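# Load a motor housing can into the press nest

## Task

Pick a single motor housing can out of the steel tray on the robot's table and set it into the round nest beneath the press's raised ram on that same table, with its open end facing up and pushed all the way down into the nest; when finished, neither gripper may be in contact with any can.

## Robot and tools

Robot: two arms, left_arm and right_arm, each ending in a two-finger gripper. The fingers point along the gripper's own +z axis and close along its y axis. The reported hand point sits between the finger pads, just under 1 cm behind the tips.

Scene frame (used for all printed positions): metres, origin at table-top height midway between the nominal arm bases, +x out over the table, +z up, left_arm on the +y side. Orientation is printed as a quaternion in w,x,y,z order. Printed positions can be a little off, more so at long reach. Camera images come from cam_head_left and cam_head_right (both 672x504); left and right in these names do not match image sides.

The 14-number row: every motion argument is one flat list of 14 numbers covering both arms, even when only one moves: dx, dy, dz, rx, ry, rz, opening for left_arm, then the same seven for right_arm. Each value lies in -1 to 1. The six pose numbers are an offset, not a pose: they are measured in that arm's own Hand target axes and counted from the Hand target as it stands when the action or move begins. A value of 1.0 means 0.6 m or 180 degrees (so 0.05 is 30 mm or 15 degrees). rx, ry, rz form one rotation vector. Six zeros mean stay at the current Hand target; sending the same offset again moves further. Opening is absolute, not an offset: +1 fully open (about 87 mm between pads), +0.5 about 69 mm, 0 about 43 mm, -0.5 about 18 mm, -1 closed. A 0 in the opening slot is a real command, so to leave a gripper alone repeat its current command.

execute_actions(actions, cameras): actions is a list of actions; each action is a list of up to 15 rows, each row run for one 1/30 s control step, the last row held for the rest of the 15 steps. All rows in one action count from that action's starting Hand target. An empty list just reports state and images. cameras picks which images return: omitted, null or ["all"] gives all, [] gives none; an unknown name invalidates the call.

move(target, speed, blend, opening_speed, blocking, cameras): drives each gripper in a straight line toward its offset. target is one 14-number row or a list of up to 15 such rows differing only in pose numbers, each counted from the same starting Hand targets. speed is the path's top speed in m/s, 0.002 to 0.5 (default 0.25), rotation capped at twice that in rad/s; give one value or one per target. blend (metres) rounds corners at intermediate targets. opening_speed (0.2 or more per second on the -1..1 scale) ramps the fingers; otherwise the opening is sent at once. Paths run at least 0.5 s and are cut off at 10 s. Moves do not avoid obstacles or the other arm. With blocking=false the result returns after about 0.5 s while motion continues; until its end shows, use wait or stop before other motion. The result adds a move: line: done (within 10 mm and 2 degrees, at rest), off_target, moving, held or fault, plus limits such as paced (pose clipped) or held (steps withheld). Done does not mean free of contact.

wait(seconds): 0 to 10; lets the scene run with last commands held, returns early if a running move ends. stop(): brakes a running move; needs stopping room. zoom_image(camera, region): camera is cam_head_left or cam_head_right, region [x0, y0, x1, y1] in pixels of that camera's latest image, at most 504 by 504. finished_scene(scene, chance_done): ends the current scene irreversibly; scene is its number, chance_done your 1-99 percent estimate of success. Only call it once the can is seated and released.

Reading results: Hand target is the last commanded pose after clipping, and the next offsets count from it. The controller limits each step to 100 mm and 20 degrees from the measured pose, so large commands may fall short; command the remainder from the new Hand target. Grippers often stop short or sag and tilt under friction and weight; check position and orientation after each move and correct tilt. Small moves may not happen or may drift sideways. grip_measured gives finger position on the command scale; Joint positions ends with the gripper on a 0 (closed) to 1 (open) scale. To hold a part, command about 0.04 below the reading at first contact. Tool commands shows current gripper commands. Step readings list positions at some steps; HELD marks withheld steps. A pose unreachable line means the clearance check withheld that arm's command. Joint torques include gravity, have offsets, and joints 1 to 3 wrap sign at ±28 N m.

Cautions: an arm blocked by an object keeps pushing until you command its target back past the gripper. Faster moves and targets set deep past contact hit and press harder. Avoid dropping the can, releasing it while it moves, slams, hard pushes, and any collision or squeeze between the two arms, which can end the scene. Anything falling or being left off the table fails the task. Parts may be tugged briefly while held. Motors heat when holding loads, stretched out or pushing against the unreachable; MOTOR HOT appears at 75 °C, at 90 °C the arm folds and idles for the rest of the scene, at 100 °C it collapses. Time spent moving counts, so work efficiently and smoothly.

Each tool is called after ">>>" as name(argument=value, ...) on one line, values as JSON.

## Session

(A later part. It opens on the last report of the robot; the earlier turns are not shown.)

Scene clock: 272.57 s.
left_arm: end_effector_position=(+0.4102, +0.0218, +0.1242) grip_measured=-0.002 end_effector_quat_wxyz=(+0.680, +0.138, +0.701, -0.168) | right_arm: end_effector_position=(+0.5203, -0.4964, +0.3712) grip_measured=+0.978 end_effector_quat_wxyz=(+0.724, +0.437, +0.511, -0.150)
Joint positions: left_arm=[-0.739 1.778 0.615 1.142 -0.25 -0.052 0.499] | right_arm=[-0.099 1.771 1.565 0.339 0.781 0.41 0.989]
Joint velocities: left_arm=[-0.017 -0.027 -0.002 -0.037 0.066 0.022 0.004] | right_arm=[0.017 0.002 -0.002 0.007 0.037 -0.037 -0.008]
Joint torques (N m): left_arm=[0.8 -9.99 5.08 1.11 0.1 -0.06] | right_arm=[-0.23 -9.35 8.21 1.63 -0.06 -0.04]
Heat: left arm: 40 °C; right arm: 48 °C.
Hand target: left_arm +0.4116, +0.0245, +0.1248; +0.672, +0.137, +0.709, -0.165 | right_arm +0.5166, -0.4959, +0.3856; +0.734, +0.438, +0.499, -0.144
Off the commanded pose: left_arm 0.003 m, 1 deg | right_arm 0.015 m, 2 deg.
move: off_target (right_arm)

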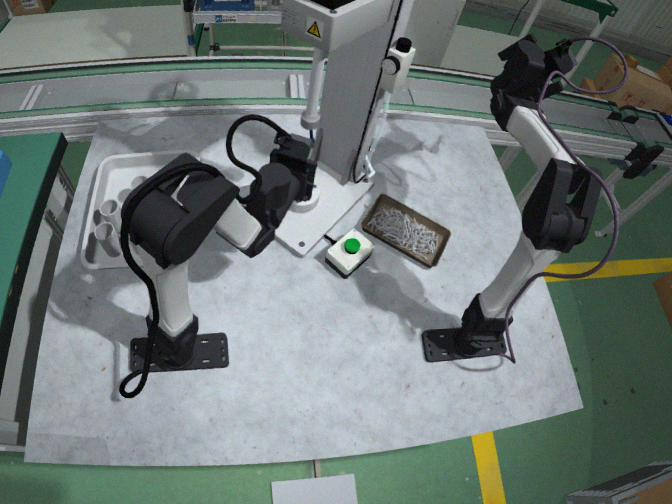

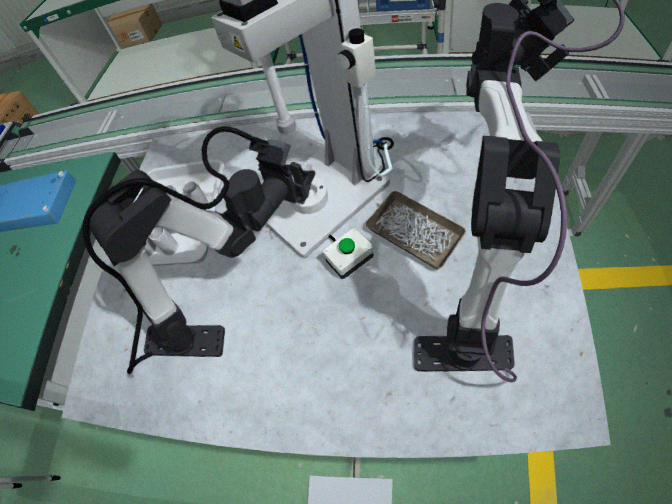

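>>> move(target=[[-0.0416,-0.002,-0.002,0,0,0,-0.2,0,0,0,0,0,0,1],[-0.0356,0.0107,-0.154,0,0,0,-0.2,0,0,0,0,0,0,1]], speed=0.1)

>>> zoom_image(camera="cam_head_right", region=[230, 150, 330, 250])

>>> zoom_image(camera="cam_head_left", region=[230, 150, 330, 250])

Scene clock: 300.97 s.
left_arm: end_effector_position=(+0.3328, +0.0683, +0.1421) grip_measured=-0.002 end_effector_quat_wxyz=(+0.661, +0.146, +0.719, -0.158) | right_arm: end_effector_position=(+0.5203, -0.4964, +0.3712) grip_measured=+0.978 end_effector_quat_wxyz=(+0.724, +0.437, +0.511, -0.150)
Joint positions: left_arm=[-0.8 1.302 0.349 0.873 -0.311 -0.059 0.499] | right_arm=[-0.099 1.771 1.565 0.339 0.781 0.41 0.989]
Joint velocities: left_arm=[-0.007 -0.012 0.017 -0.037 -0.037 0.007 -0.006] | right_arm=[-0.007 -0.002 -0.002 -0.022 -0.037 0.095 0.003]
Joint torques (N m): left_arm=[-0.55 -6.57 5.14 1.83 -0.07 -0.04] | right_arm=[-0.24 -9.36 8.21 1.63 -0.06 -0.04]
Heat: left arm: 39 °C; right arm: 48 °C.
Hand target: left_arm +0.3313, +0.0682, +0.1527; +0.671, +0.135, +0.710, -0.166 | right_arm +0.5166, -0.4959, +0.3856; +0.734, +0.438, +0.499, -0.144
Off the commanded pose: left_arm 0.008 m, 2 deg | right_arm 0.015 m, 2 deg.
move: off_target (right_arm)

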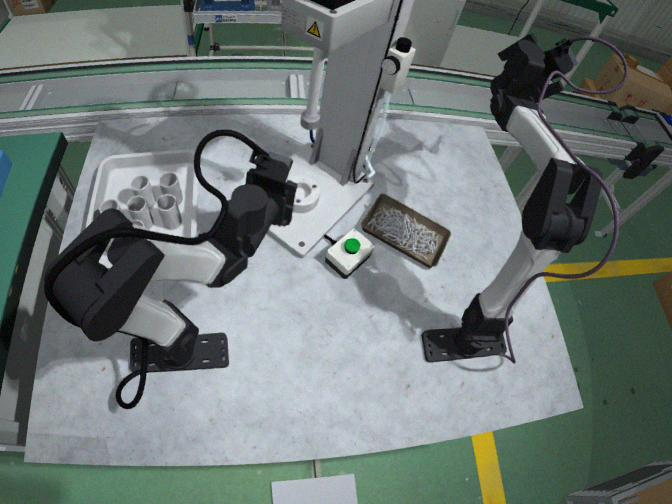

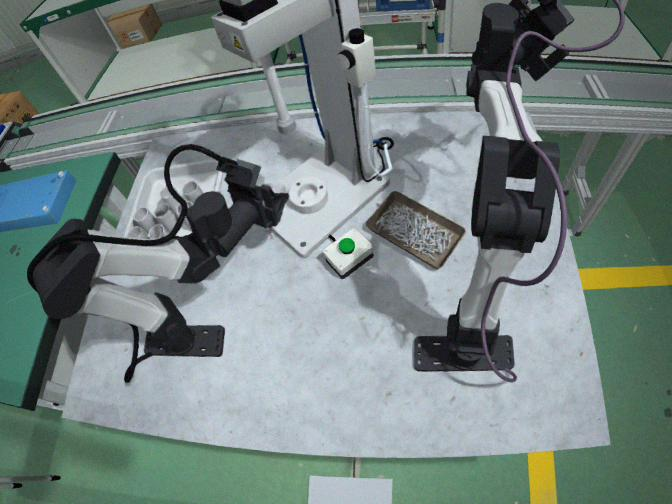

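Scaled by 5.040.

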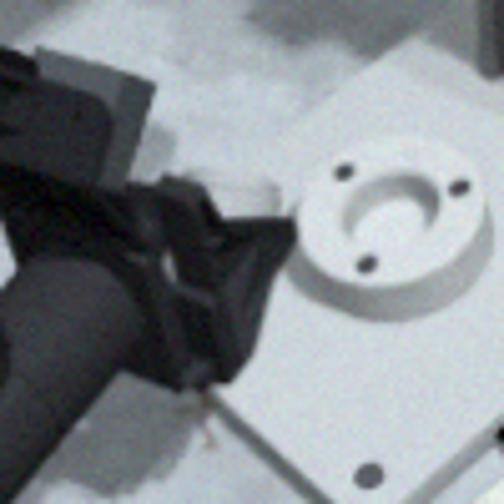

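Scaled by 5.040.

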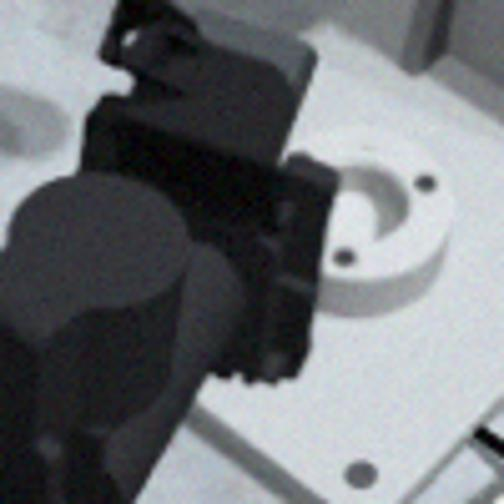

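>>> move(target=[-0.091,-0.091,-0.111,0.277,0.014,0.012,-0.2,0,0,0,0,0,0,1], speed=0.15)

>>> zoom_image(camera="cam_head_right", region=[200, 140, 340, 280])

>>> zoom_image(camera="cam_head_left", region=[200, 140, 340, 280])

Scene clock: 311.67 s.
left_arm: end_effector_position=(+0.2452, +0.0497, +0.1953) grip_measured=-0.002 end_effector_quat_wxyz=(+0.521, +0.420, +0.605, -0.431) | right_arm: end_effector_position=(+0.5203, -0.4964, +0.3712) grip_measured=+0.978 end_effector_quat_wxyz=(+0.724, +0.437, +0.511, -0.150)
Joint positions: left_arm=[-0.43 1.022 0.473 0.409 0.915 0.026 0.499] | right_arm=[-0.099 1.771 1.565 0.339 0.781 0.41 0.989]
Joint velocities: left_arm=[-0.002 0.027 0.012 0.007 -0.007 -0.051 -0.011] | right_arm=[0.007 0.007 0.022 0.022 0.007 -0.022 -0.008]
Joint torques (N m): left_arm=[0.65 -2.29 9.47 1.52 0.29 0.17] | right_arm=[-0.23 -9.35 8.21 1.63 -0.06 -0.04]
Heat: left arm: 39 °C; right arm: 49 °C.
Hand target: left_arm +0.2513, +0.0481, +0.2123; +0.537, +0.428, +0.588, -0.427 | right_arm +0.5166, -0.4959, +0.3856; +0.734, +0.438, +0.499, -0.144
Off the commanded pose: left_arm 0.019 m, 3 deg | right_arm 0.015 m, 2 deg.
move: off_target (left_arm, right_arm)

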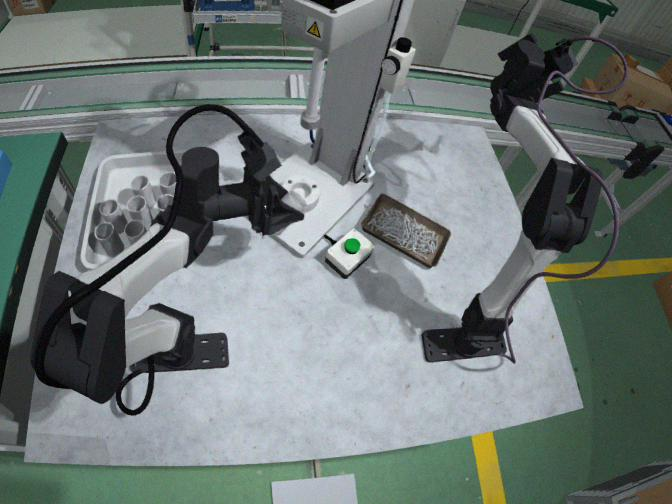

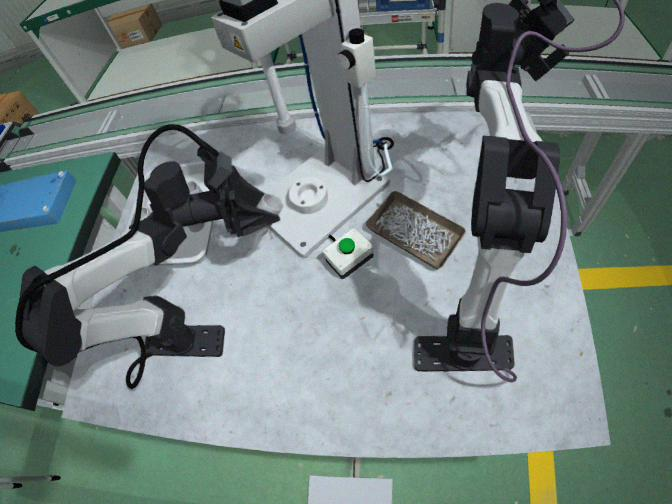

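Scaled by 3.600.

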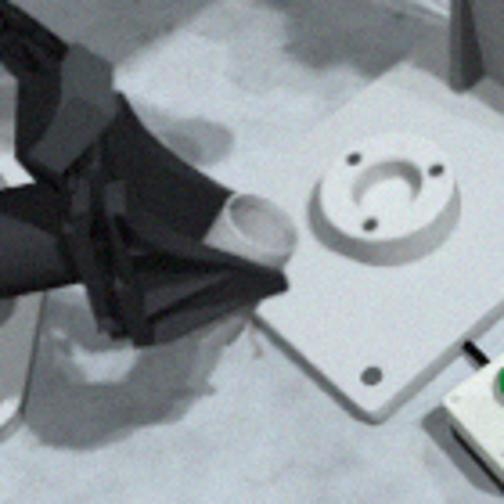

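Scaled by 3.600.

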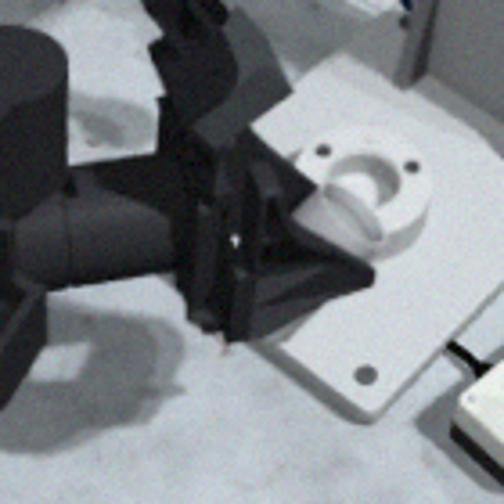

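>>> zoom_image(camera="cam_head_right", region=[250, 185, 290, 225])

>>> zoom_image(camera="cam_head_left", region=[270, 175, 320, 225])

Scaled by 12.600.

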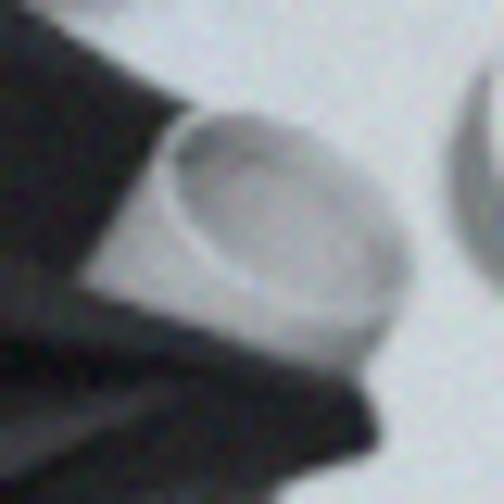

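Scaled by 10.080.

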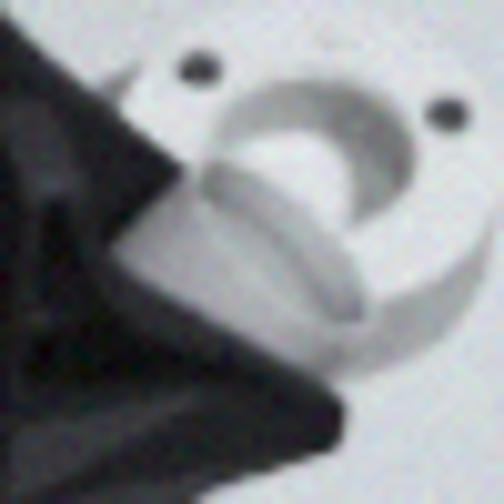

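>>> move(target=[0.0538,0.2555,0.0392,0,-0.111,0,-0.2,0,0,0,0,0,0,1], speed=0.12)

>>> zoom_image(camera="cam_head_right", region=[240, 110, 340, 210])

>>> zoom_image(camera="cam_head_left", region=[240, 110, 340, 210])

Scene clock: 355.83 s.
left_arm: end_effector_position=(+0.3965, +0.0694, +0.1577) grip_measured=-0.002 end_effector_quat_wxyz=(+0.595, +0.363, +0.542, -0.470) | right_arm: end_effector_position=(+0.5203, -0.4964, +0.3712) grip_measured=+0.978 end_effector_quat_wxyz=(+0.724, +0.437, +0.511, -0.150)
Joint positions: left_arm=[-0.195 1.951 0.726 1.555 1.094 -0.374 0.499] | right_arm=[-0.099 1.771 1.565 0.339 0.781 0.41 0.989]
Joint velocities: left_arm=[0.002 0.007 0.007 -0.022 -0.037 0.037 0.006] | right_arm=[0.007 0.002 -0.007 -0.037 -0.037 -0.037 0.003]
Joint torques (N m): left_arm=[0.51 -7.66 6.05 1.53 0.03 -0.05] | right_arm=[-0.23 -9.35 8.21 1.63 -0.06 -0.04]
Heat: left arm: 46 °C; right arm: 49 °C.
Hand target: left_arm +0.4020, +0.0702, +0.1664; +0.629, +0.353, +0.488, -0.492 | right_arm +0.5166, -0.4959, +0.3856; +0.734, +0.438, +0.499, -0.144
Off the commanded pose: left_arm 0.016 m, 8 deg | right_arm 0.015 m, 2 deg.
joint sent to its limit (left arm) — joint 4 (wrist pitch), upper limit. The joint targets are off in position and orientation.
move: off_target (left_arm, right_arm)

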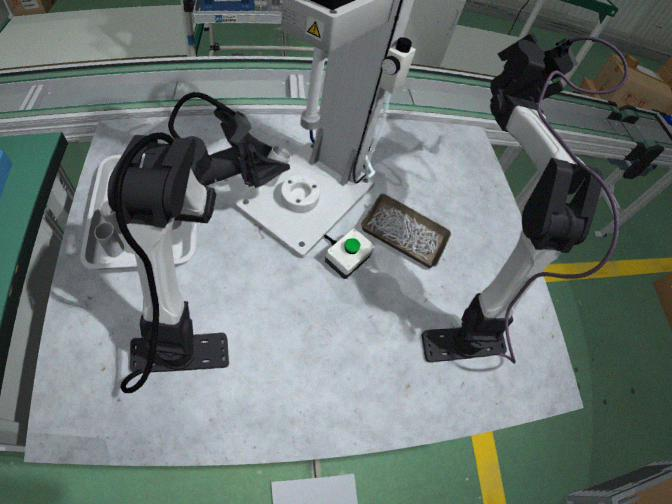

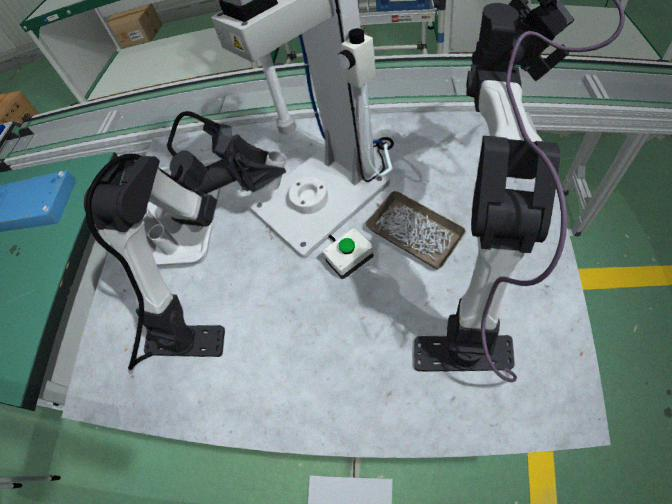

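Scaled by 5.040.

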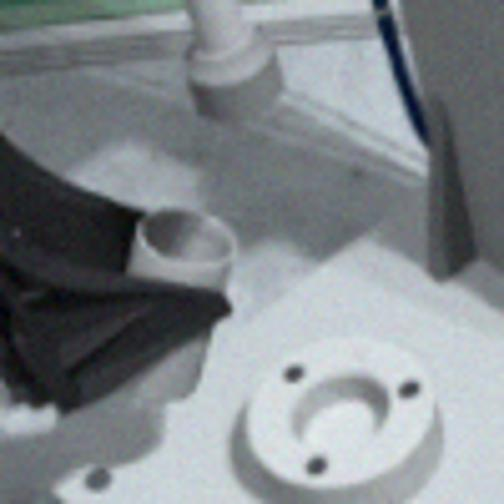

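Scaled by 5.040.

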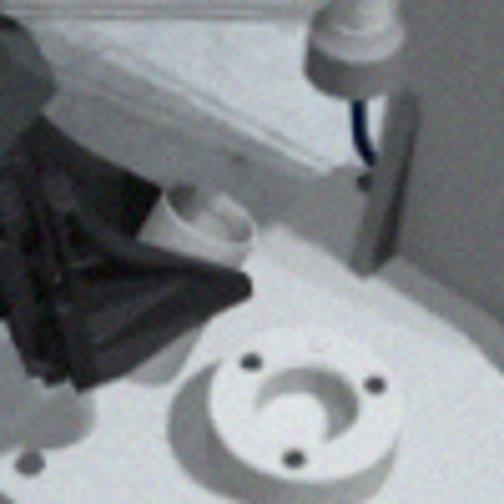

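>>> move(target=[0.085,0.003,0.079,0,0.039,0,-0.2,0,0,0,0,0,0,1], speed=0.08)

>>> zoom_image(camera="cam_head_right", region=[240, 110, 340, 210])

>>> zoom_image(camera="cam_head_left", region=[240, 110, 340, 210])

Scene clock: 372.20 s.
left_arm: end_effector_position=(+0.4111, +0.0156, +0.1285) grip_measured=-0.002 end_effector_quat_wxyz=(+0.589, +0.380, +0.530, -0.478) | right_arm: end_effector_position=(+0.5203, -0.4964, +0.3712) grip_measured=+0.978 end_effector_quat_wxyz=(+0.724, +0.437, +0.511, -0.150)
Joint positions: left_arm=[-0.329 2.123 0.854 1.555 1.01 -0.305 0.499] | right_arm=[-0.099 1.771 1.565 0.339 0.781 0.41 0.989]
Joint velocities: left_arm=[-0.002 0.017 -0.002 0.066 -0.007 0.007 0.001] | right_arm=[0.012 -0.007 0.002 -0.022 -0.037 -0.051 0.013]
Joint torques (N m): left_arm=[-0.39 -8.62 5.61 1.28 -0.14 0.2] | right_arm=[-0.23 -9.36 8.21 1.63 -0.06 -0.04]
Heat: left arm: 44 °C; right arm: 49 °C.
Hand target: left_arm +0.4185, +0.0128, +0.1308; +0.599, +0.380, +0.524, -0.471 | right_arm +0.5166, -0.4959, +0.3856; +0.734, +0.438, +0.499, -0.144
Off the commanded pose: left_arm 0.008 m, 2 deg | right_arm 0.015 m, 2 deg.
move: off_target (right_arm)

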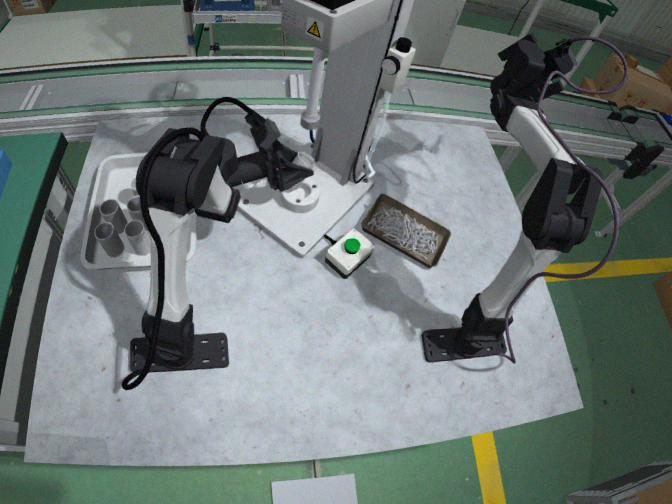

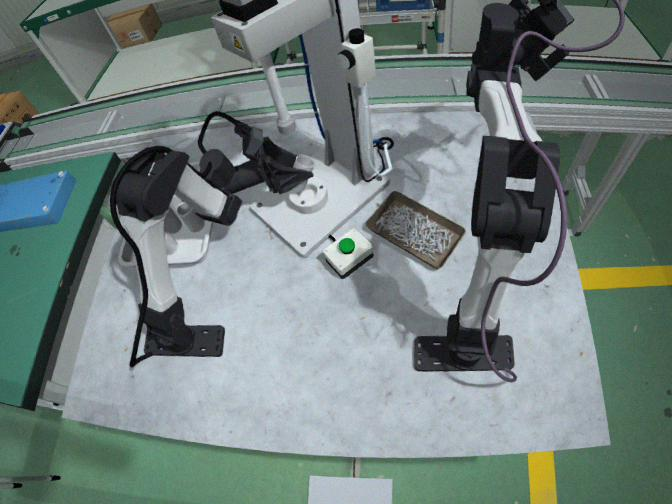

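Scaled by 5.040.

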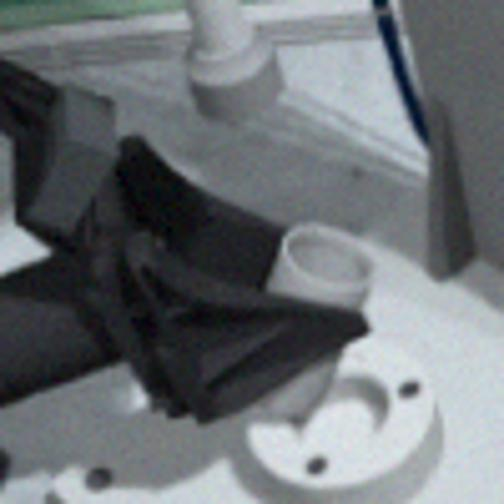

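Scaled by 5.040.

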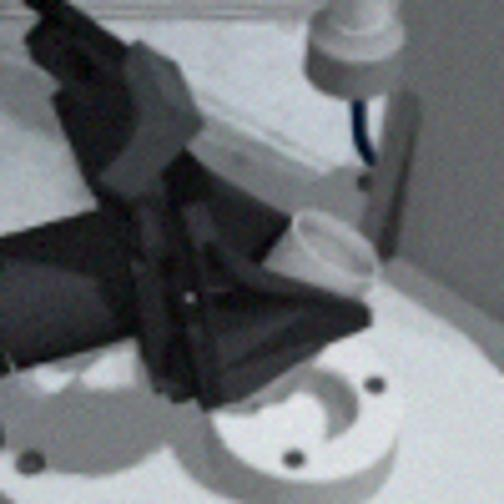

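>>> execute_actions(actions=[])

Scene clock: 385.97 s.
left_arm: end_effector_position=(+0.4111, +0.0156, +0.1285) grip_measured=-0.002 end_effector_quat_wxyz=(+0.589, +0.380, +0.530, -0.478) | right_arm: end_effector_position=(+0.5203, -0.4964, +0.3712) grip_measured=+0.978 end_effector_quat_wxyz=(+0.724, +0.437, +0.511, -0.150)
Joint positions: left_arm=[-0.329 2.123 0.854 1.555 1.01 -0.305 0.499] | right_arm=[-0.099 1.771 1.565 0.339 0.781 0.41 0.989]
Joint velocities: left_arm=[0.022 -0.002 -0.002 -0.037 0.007 -0.037 0.001] | right_arm=[-0.017 0.007 -0.017 0.022 0.037 0.051 -0.003]
Joint torques (N m): left_arm=[-0.42 -8.68 5.61 1.26 -0.17 0.19] | right_arm=[-0.23 -9.36 8.21 1.63 -0.06 -0.04]
Heat: left arm: 42 °C; right arm: 49 °C.
Hand target: left_arm +0.4184, +0.0128, +0.1308; +0.599, +0.380, +0.524, -0.471 | right_arm +0.5166, -0.4959, +0.3856; +0.734, +0.438, +0.499, -0.144
Tool commands: left_gripper/opening=-0.2 right_gripper/opening=+1.0
Off the commanded pose: left_arm 0.008 m, 2 deg | right_arm 0.015 m, 2 deg.

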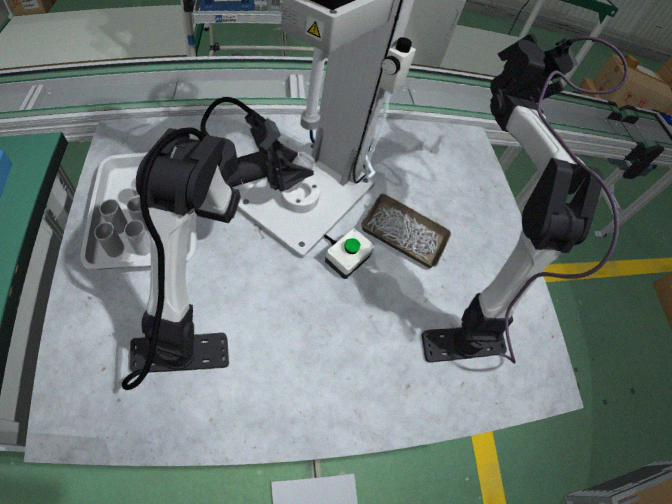

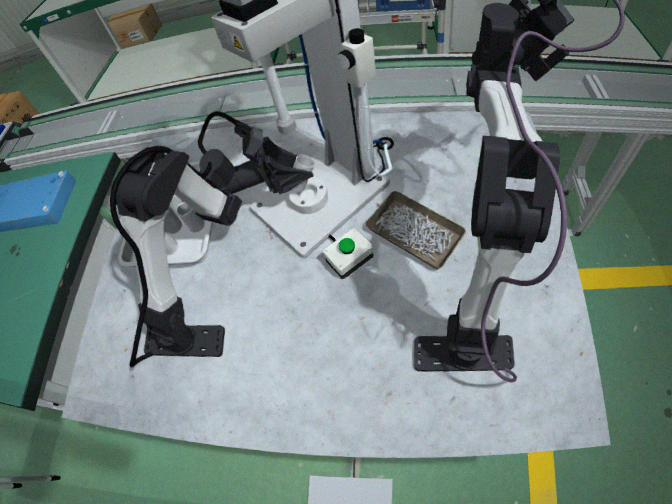

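>>> zoom_image(camera="cam_head_right", region=[240, 110, 340, 210])

>>> zoom_image(camera="cam_head_left", region=[240, 110, 340, 210])

Scaled by 5.040.

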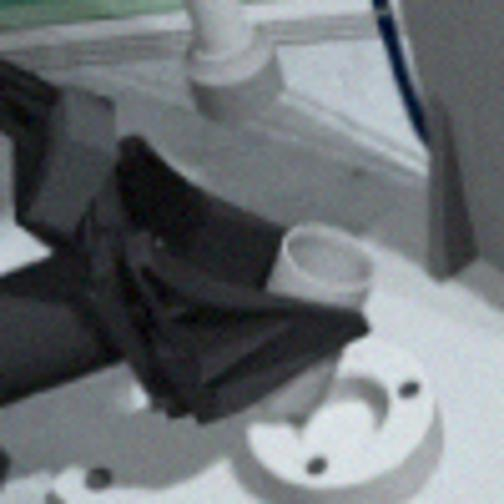

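Scaled by 5.040.

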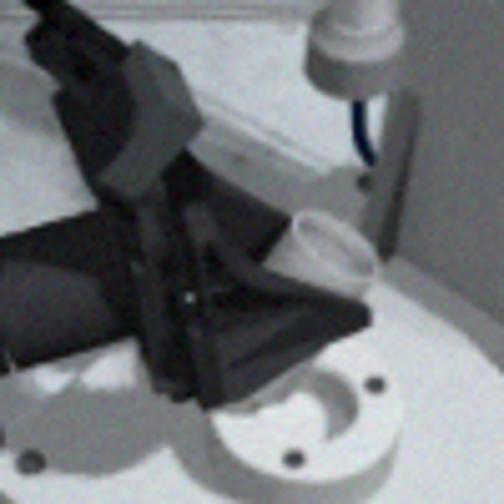

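>>> move(target=[0.0237,0.002,0.0415,0,0,0,-0.2,0,0,0,0,0,0,1], speed=0.06)

>>> zoom_image(camera="cam_head_right", region=[240, 110, 340, 210])

>>> zoom_image(camera="cam_head_left", region=[240, 110, 340, 210])

Scene clock: 395.80 s.
left_arm: end_effector_position=(+0.4201, -0.0092, +0.1221) grip_measured=-0.002 end_effector_quat_wxyz=(+0.594, +0.381, +0.524, -0.477) | right_arm: end_effector_position=(+0.5203, -0.4964, +0.3712) grip_measured=+0.978 end_effector_quat_wxyz=(+0.724, +0.437, +0.511, -0.150)
Joint positions: left_arm=[-0.387 2.185 0.924 1.542 0.952 -0.28 0.499] | right_arm=[-0.099 1.771 1.565 0.339 0.781 0.41 0.989]
Joint velocities: left_arm=[-0.002 0.007 0.002 -0.066 0.037 0.037 -0.011] | right_arm=[-0.002 0.012 0.002 0.037 -0.007 0.037 0.003]
Joint torques (N m): left_arm=[-0.57 -8.83 5.49 1.19 -0.14 0.22] | right_arm=[-0.23 -9.35 8.21 1.63 -0.06 -0.04]
Heat: left arm: 41 °C; right arm: 49 °C.
Hand target: left_arm +0.4263, -0.0128, +0.1208; +0.599, +0.379, +0.524, -0.472 | right_arm +0.5166, -0.4959, +0.3856; +0.734, +0.438, +0.499, -0.144
Off the commanded pose: left_arm 0.007 m, 1 deg | right_arm 0.015 m, 2 deg.
move: off_target (right_arm)

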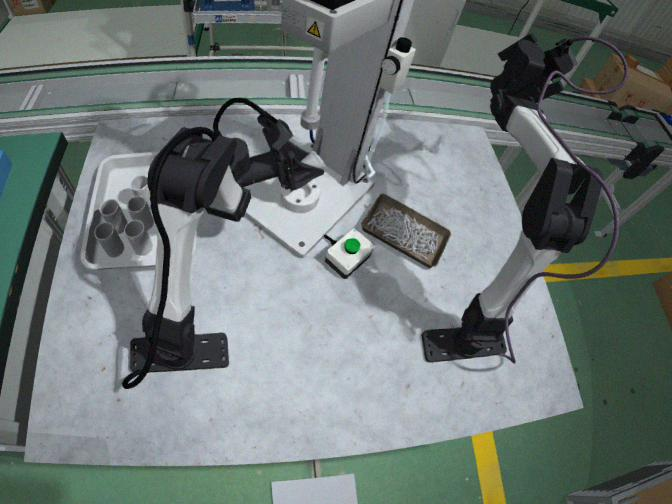

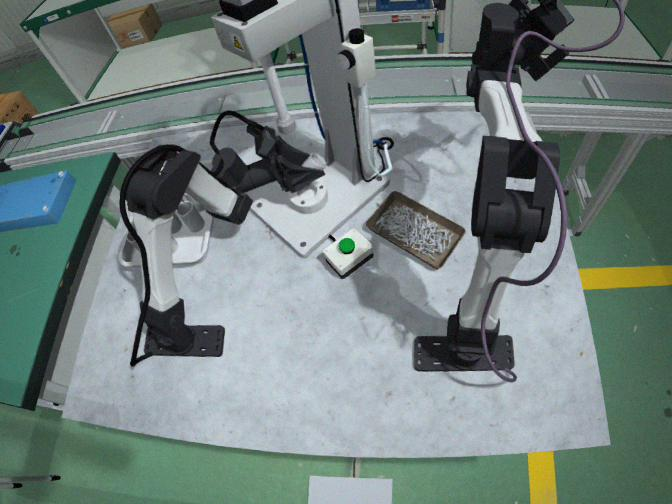

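Scaled by 5.040.

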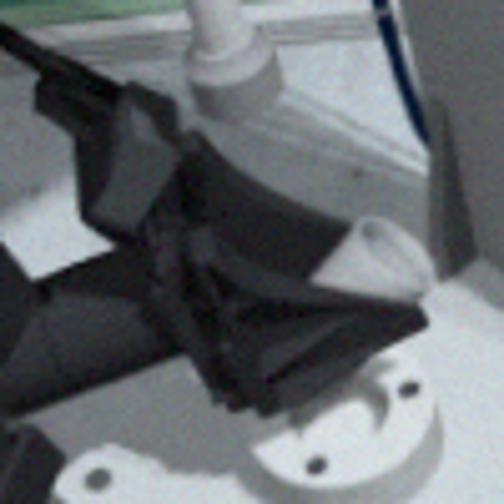

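Scaled by 5.040.

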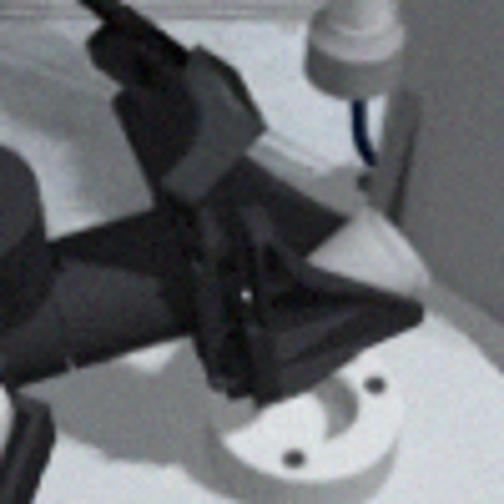

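>>> move(target=[-0.0412,-0.001,-0.042,0,0,0,-0.2,0,0,0,0,0,0,1], speed=0.08)

>>> zoom_image(camera="cam_head_right", region=[240, 110, 340, 210])

>>> zoom_image(camera="cam_head_left", region=[240, 110, 340, 210])

Scene clock: 415.87 s.
left_arm: end_effector_position=(+0.4224, +0.0138, +0.1229) grip_measured=-0.003 end_effector_quat_wxyz=(+0.591, +0.374, +0.538, -0.471) | right_arm: end_effector_position=(+0.5203, -0.4964, +0.3712) grip_measured=+0.978 end_effector_quat_wxyz=(+0.724, +0.437, +0.511, -0.150)
Joint positions: left_arm=[-0.331 2.147 0.889 1.519 0.988 -0.284 0.499] | right_arm=[-0.099 1.771 1.565 0.339 0.781 0.41 0.989]
Joint velocities: left_arm=[-0.012 -0.022 0.002 -0.081 -0.066 -0.066 0.006] | right_arm=[0.002 -0.002 0.002 -0.007 -0.022 -0.095 -0.018]
Joint torques (N m): left_arm=[0.23 -14.43 3.32 1.29 0.07 -0.08] | right_arm=[-0.23 -9.35 8.21 1.63 -0.06 -0.04]
Heat: left arm: 41 °C; right arm: 49 °C.
Hand target: left_arm +0.4190, +0.0150, +0.1412; +0.599, +0.380, +0.524, -0.471 | right_arm +0.5166, -0.4959, +0.3856; +0.734, +0.438, +0.499, -0.144
Off the commanded pose: left_arm 0.019 m, 2 deg | right_arm 0.015 m, 2 deg.
move: off_target (left_arm, right_arm)

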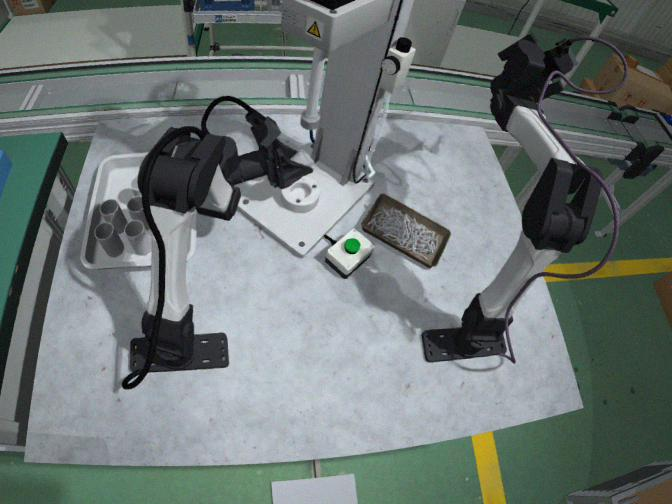

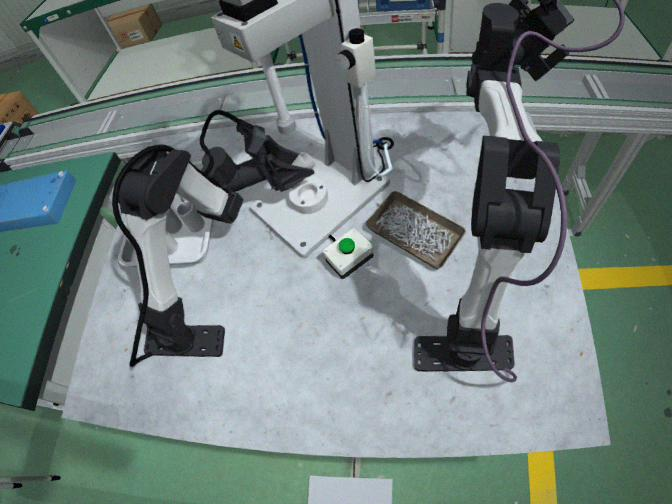

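Scaled by 5.040.

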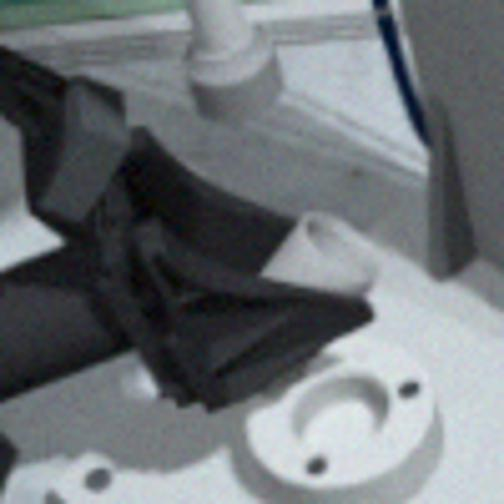

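Scaled by 5.040.

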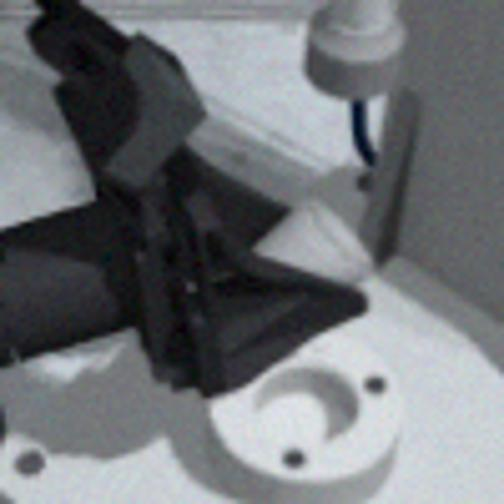

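>>> move(target=[0.080,-0.007,-0.007,0,0,0,-0.2,0,0,0,0,0,0,1], speed=0.05)

>>> zoom_image(camera="cam_head_right", region=[240, 110, 340, 210])

>>> zoom_image(camera="cam_head_left", region=[240, 110, 340, 210])

Scene clock: 422.53 s.
left_arm: end_effector_position=(+0.4184, +0.0112, +0.1193) grip_measured=-0.003 end_effector_quat_wxyz=(+0.605, +0.389, +0.519, -0.462) | right_arm: end_effector_position=(+0.5203, -0.4964, +0.3712) grip_measured=+0.978 end_effector_quat_wxyz=(+0.724, +0.437, +0.511, -0.150)
Joint positions: left_arm=[-0.34 2.175 0.877 1.592 0.988 -0.256 0.499] | right_arm=[-0.099 1.771 1.565 0.339 0.781 0.41 0.989]
Joint velocities: left_arm=[-0.002 -0.017 -0.002 -0.051 0.051 0.051 -0.009] | right_arm=[-0.002 -0.007 -0.032 -0.022 0.022 0.007 0.003]
Joint torques (N m): left_arm=[-0.5 -5.96 1.7 1.24 0 0.35] | right_arm=[-0.23 -9.36 8.21 1.63 -0.06 -0.04]
Heat: left arm: 40 °C; right arm: 49 °C.
Hand target: left_arm +0.4137, +0.0101, +0.0933; +0.599, +0.380, +0.524, -0.471 | right_arm +0.5166, -0.4959, +0.3856; +0.734, +0.438, +0.499, -0.144
Off the commanded pose: left_arm 0.026 m, 2 deg | right_arm 0.015 m, 2 deg.
joint read past its limit (left arm) — joint 4 (wrist pitch), upper limit.
joint sent to its limit (left arm) — joint 4 (wrist pitch), upper limit. The joint targets still meet the commanded pose.
move: off_target (left_arm, right_arm)

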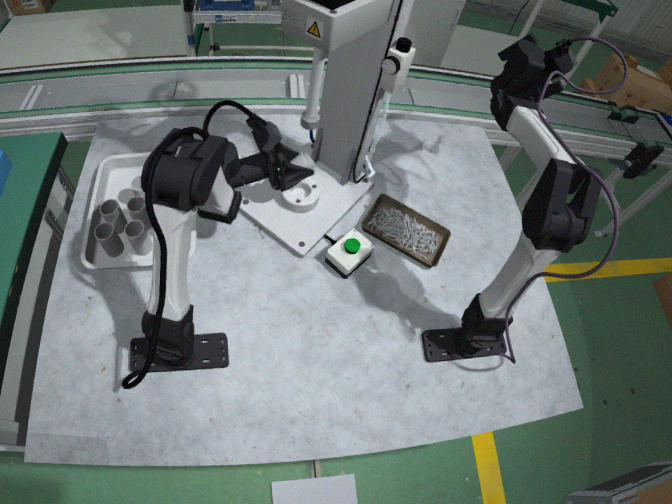

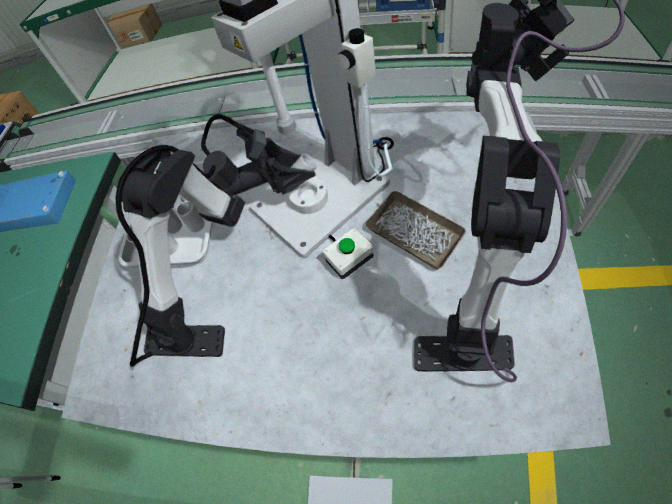

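Scaled by 5.040.

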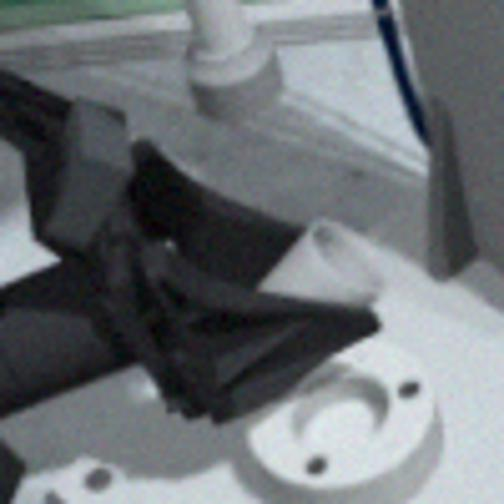

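Scaled by 5.040.

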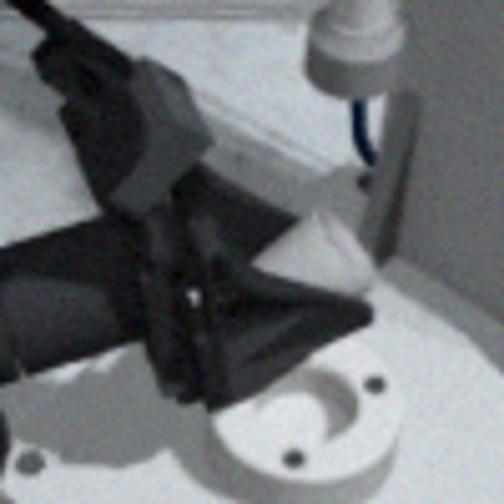

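>>> execute_actions(actions=[[[0,0,0,0,0,0,-0.2,0,0,0,0,0,0,1]],[[0,0,0,0,0,0,-0.2,0,0,0,0,0,0,1]]], cameras=[])

Scene clock: 428.10 s.
left_arm: end_effector_position=(+0.4184, +0.0112, +0.1193) grip_measured=-0.003 end_effector_quat_wxyz=(+0.605, +0.389, +0.519, -0.462) | right_arm: end_effector_position=(+0.5203, -0.4964, +0.3712) grip_measured=+0.978 end_effector_quat_wxyz=(+0.724, +0.437, +0.511, -0.150)
Joint positions: left_arm=[-0.34 2.175 0.877 1.592 0.988 -0.256 0.499] | right_arm=[-0.099 1.771 1.565 0.339 0.781 0.41 0.989]
Joint velocities: left_arm=[-0.007 0.002 -0.022 -0.037 -0.022 -0.051 -0.013] | right_arm=[0.007 0.017 -0.002 -0.022 -0.037 -0.007 -0.008]
Joint torques (N m): left_arm=[-0.59 -5.96 1.69 1.21 -0.04 0.35] | right_arm=[-0.23 -9.36 8.21 1.63 -0.06 -0.04]
Heat: left arm: 39 °C; right arm: 50 °C.
Hand target: left_arm +0.4137, +0.0101, +0.0933; +0.599, +0.380, +0.524, -0.471 | right_arm +0.5166, -0.4959, +0.3856; +0.734, +0.438, +0.499, -0.144
Off the commanded pose: left_arm 0.026 m, 2 deg | right_arm 0.015 m, 2 deg.
joint read past its limit (left arm) — joint 4 (wrist pitch), upper limit.
joint sent to its limit (left arm) — joint 4 (wrist pitch), upper limit. The joint targets still meet the commanded pose.
Step readings (end_effector_position of left_arm | right_arm):
0: (+0.4184, +0.0112, +0.1193) | (+0.5203, -0.4964, +0.3712)
1: (+0.4184, +0.0112, +0.1193) | (+0.5203, -0.4964, +0.3712)
2: (+0.4184, +0.0112, +0.1193) | (+0.5203, -0.4964, +0.3712)
4: (+0.4184, +0.0112, +0.1193) | (+0.5203, -0.4964, +0.3712)
8: (+0.4184, +0.0112, +0.1193) | (+0.5203, -0.4964, +0.3712)
15: (+0.4184, +0.0112, +0.1193) | (+0.5203, -0.4964, +0.3712)
16: (+0.4184, +0.0112, +0.1193) | (+0.5203, -0.4964, +0.3712)
17: (+0.4184, +0.0112, +0.1193) | (+0.5203, -0.4964, +0.3712)
19: (+0.4184, +0.0112, +0.1193) | (+0.5203, -0.4964, +0.3712)
23: (+0.4184, +0.0112, +0.1193) | (+0.5203, -0.4964, +0.3712)
30: (+0.4184, +0.0112, +0.1193) | (+0.5203, -0.4964, +0.3712)
No camera images: "cameras" was empty.

>>> move(target=[[-0.03,0,0.003,0,0.055,0,-0.2,0,0,0,0,0,0,1]], speed=0.08)

>>> zoom_image(camera="cam_head_right", region=[240, 110, 340, 210])

>>> zoom_image(camera="cam_head_left", region=[240, 110, 340, 210])

Scene clock: 433.47 s.
left_arm: end_effector_position=(+0.4190, +0.0130, +0.1139) grip_measured=-0.003 end_effector_quat_wxyz=(+0.567, +0.415, +0.565, -0.432) | right_arm: end_effector_position=(+0.5203, -0.4964, +0.3712) grip_measured=+0.978 end_effector_quat_wxyz=(+0.724, +0.437, +0.511, -0.150)
Joint positions: left_arm=[-0.346 2.031 0.877 1.186 0.991 -0.044 0.499] | right_arm=[-0.099 1.771 1.565 0.339 0.781 0.41 0.989]
Joint velocities: left_arm=[0.012 0.007 -0.012 -0.037 0.037 -0.081 -0.001] | right_arm=[-0.002 0.007 0.012 0.066 -0.007 -0.037 0.024]
Joint torques (N m): left_arm=[-0.43 -11.44 4.63 0.77 0.22 0.17] | right_arm=[-0.23 -9.36 8.23 1.63 -0.06 -0.04]
Heat: left arm: 39 °C; right arm: 50 °C.
Hand target: left_arm +0.4152, +0.0109, +0.1121; +0.552, +0.418, +0.574, -0.438 | right_arm +0.5166, -0.4959, +0.3856; +0.734, +0.438, +0.499, -0.144
Off the commanded pose: left_arm 0.006 m, 2 deg | right_arm 0.015 m, 2 deg.
move: off_target (right_arm)

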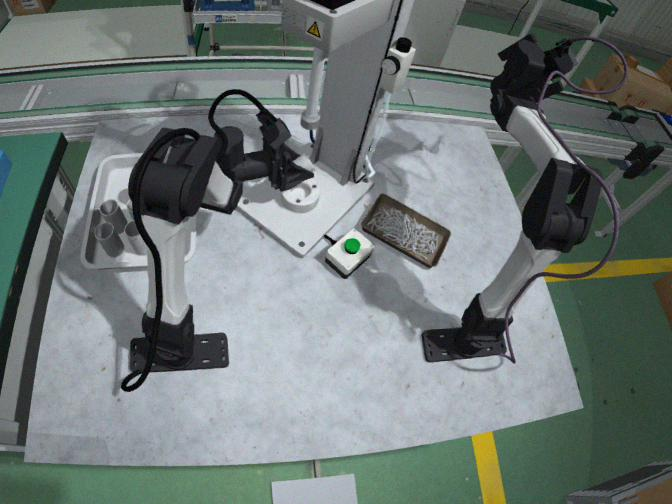

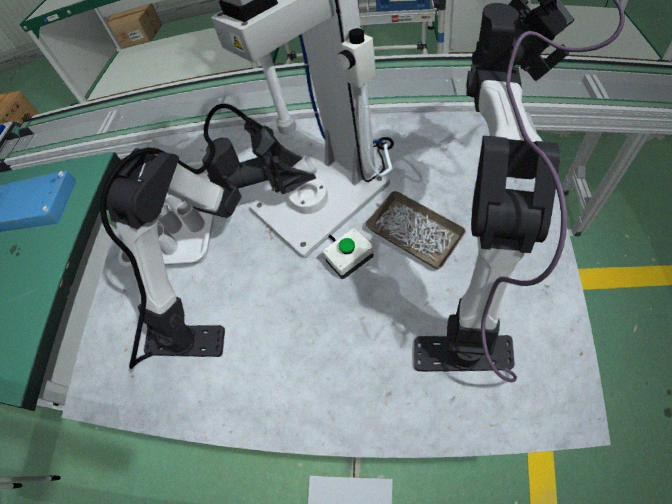

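Scaled by 5.040.

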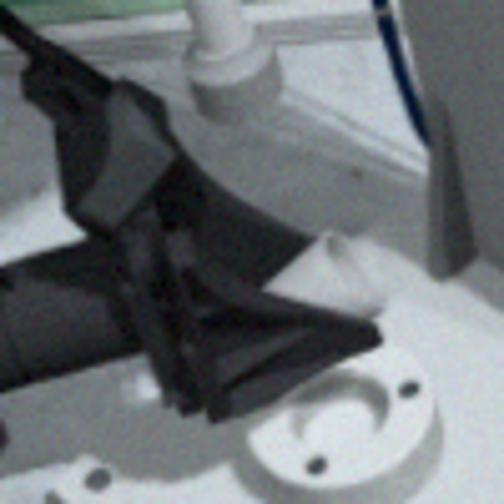

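Scaled by 5.040.

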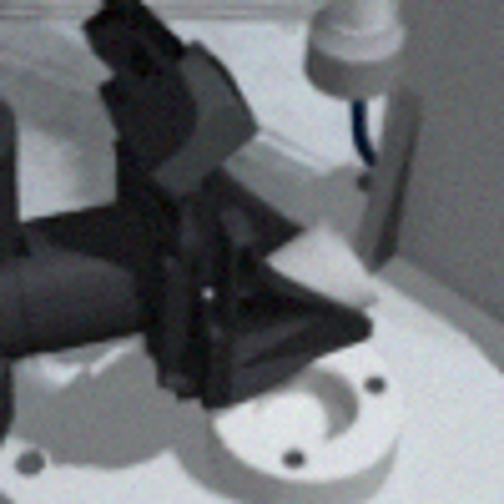

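>>> move(target=[[-0.0817,-0.006,-0.209,0,0,0,-0.2,0,0,0,0,0,0,1],[-0.0425,-0.036,-0.3457,-0.328,-0.0136,-0.003,-0.2,0,0,0,0,0,0,1]], speed=0.2, blend=0.03)

Scene clock: 448.07 s.
left_arm: end_effector_position=(+0.3400, +0.2039, +0.1390) grip_measured=-0.003 end_effector_quat_wxyz=(+0.688, +0.085, +0.712, -0.107) | right_arm: end_effector_position=(+0.5203, -0.4964, +0.3712) grip_measured=+0.978 end_effector_quat_wxyz=(+0.724, +0.437, +0.511, -0.150)
Joint positions: left_arm=[-0.282 1.005 0.136 0.84 0.043 -0.034 0.499] | right_arm=[-0.099 1.771 1.565 0.339 0.781 0.41 0.989]
Joint velocities: left_arm=[0.002 -0.002 0.022 0.037 0.007 0.081 0.006] | right_arm=[0.002 -0.007 -0.017 0.022 -0.066 -0.022 -0.018]
Joint torques (N m): left_arm=[-0.68 -3.4 5.42 1.81 0.04 -0.08] | right_arm=[-0.23 -9.36 8.23 1.63 -0.06 -0.04]
Heat: left arm: 39 °C; right arm: 50 °C.
Hand target: left_arm +0.3396, +0.2031, +0.1467; +0.698, +0.080, +0.703, -0.110 | right_arm +0.5166, -0.4959, +0.3856; +0.734, +0.438, +0.499, -0.144
Off the commanded pose: left_arm 0.002 m, 1 deg | right_arm 0.015 m, 2 deg.
move: off_target (right_arm)

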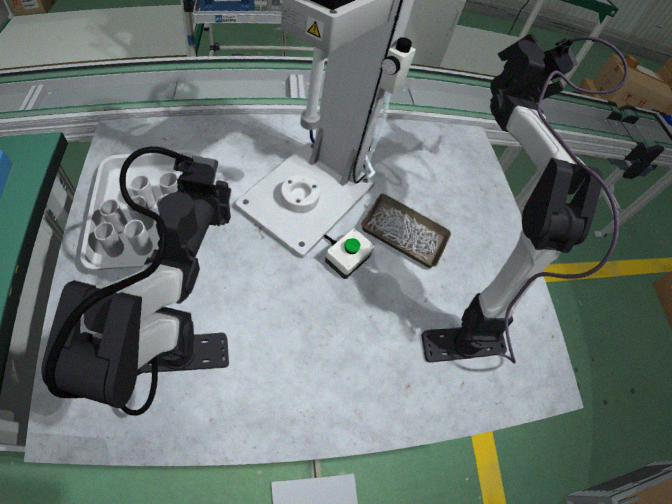

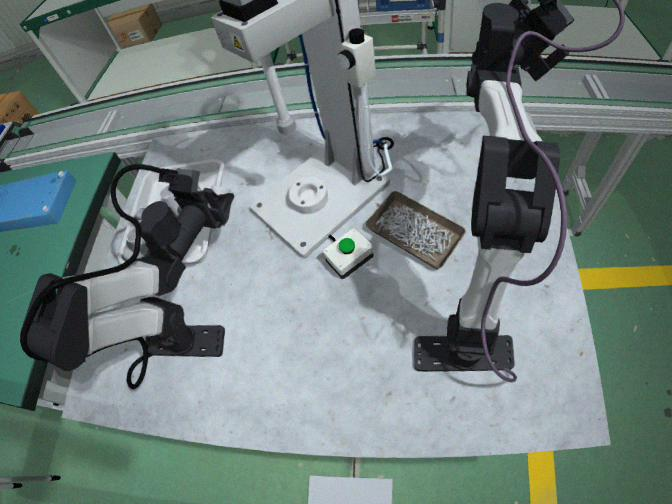

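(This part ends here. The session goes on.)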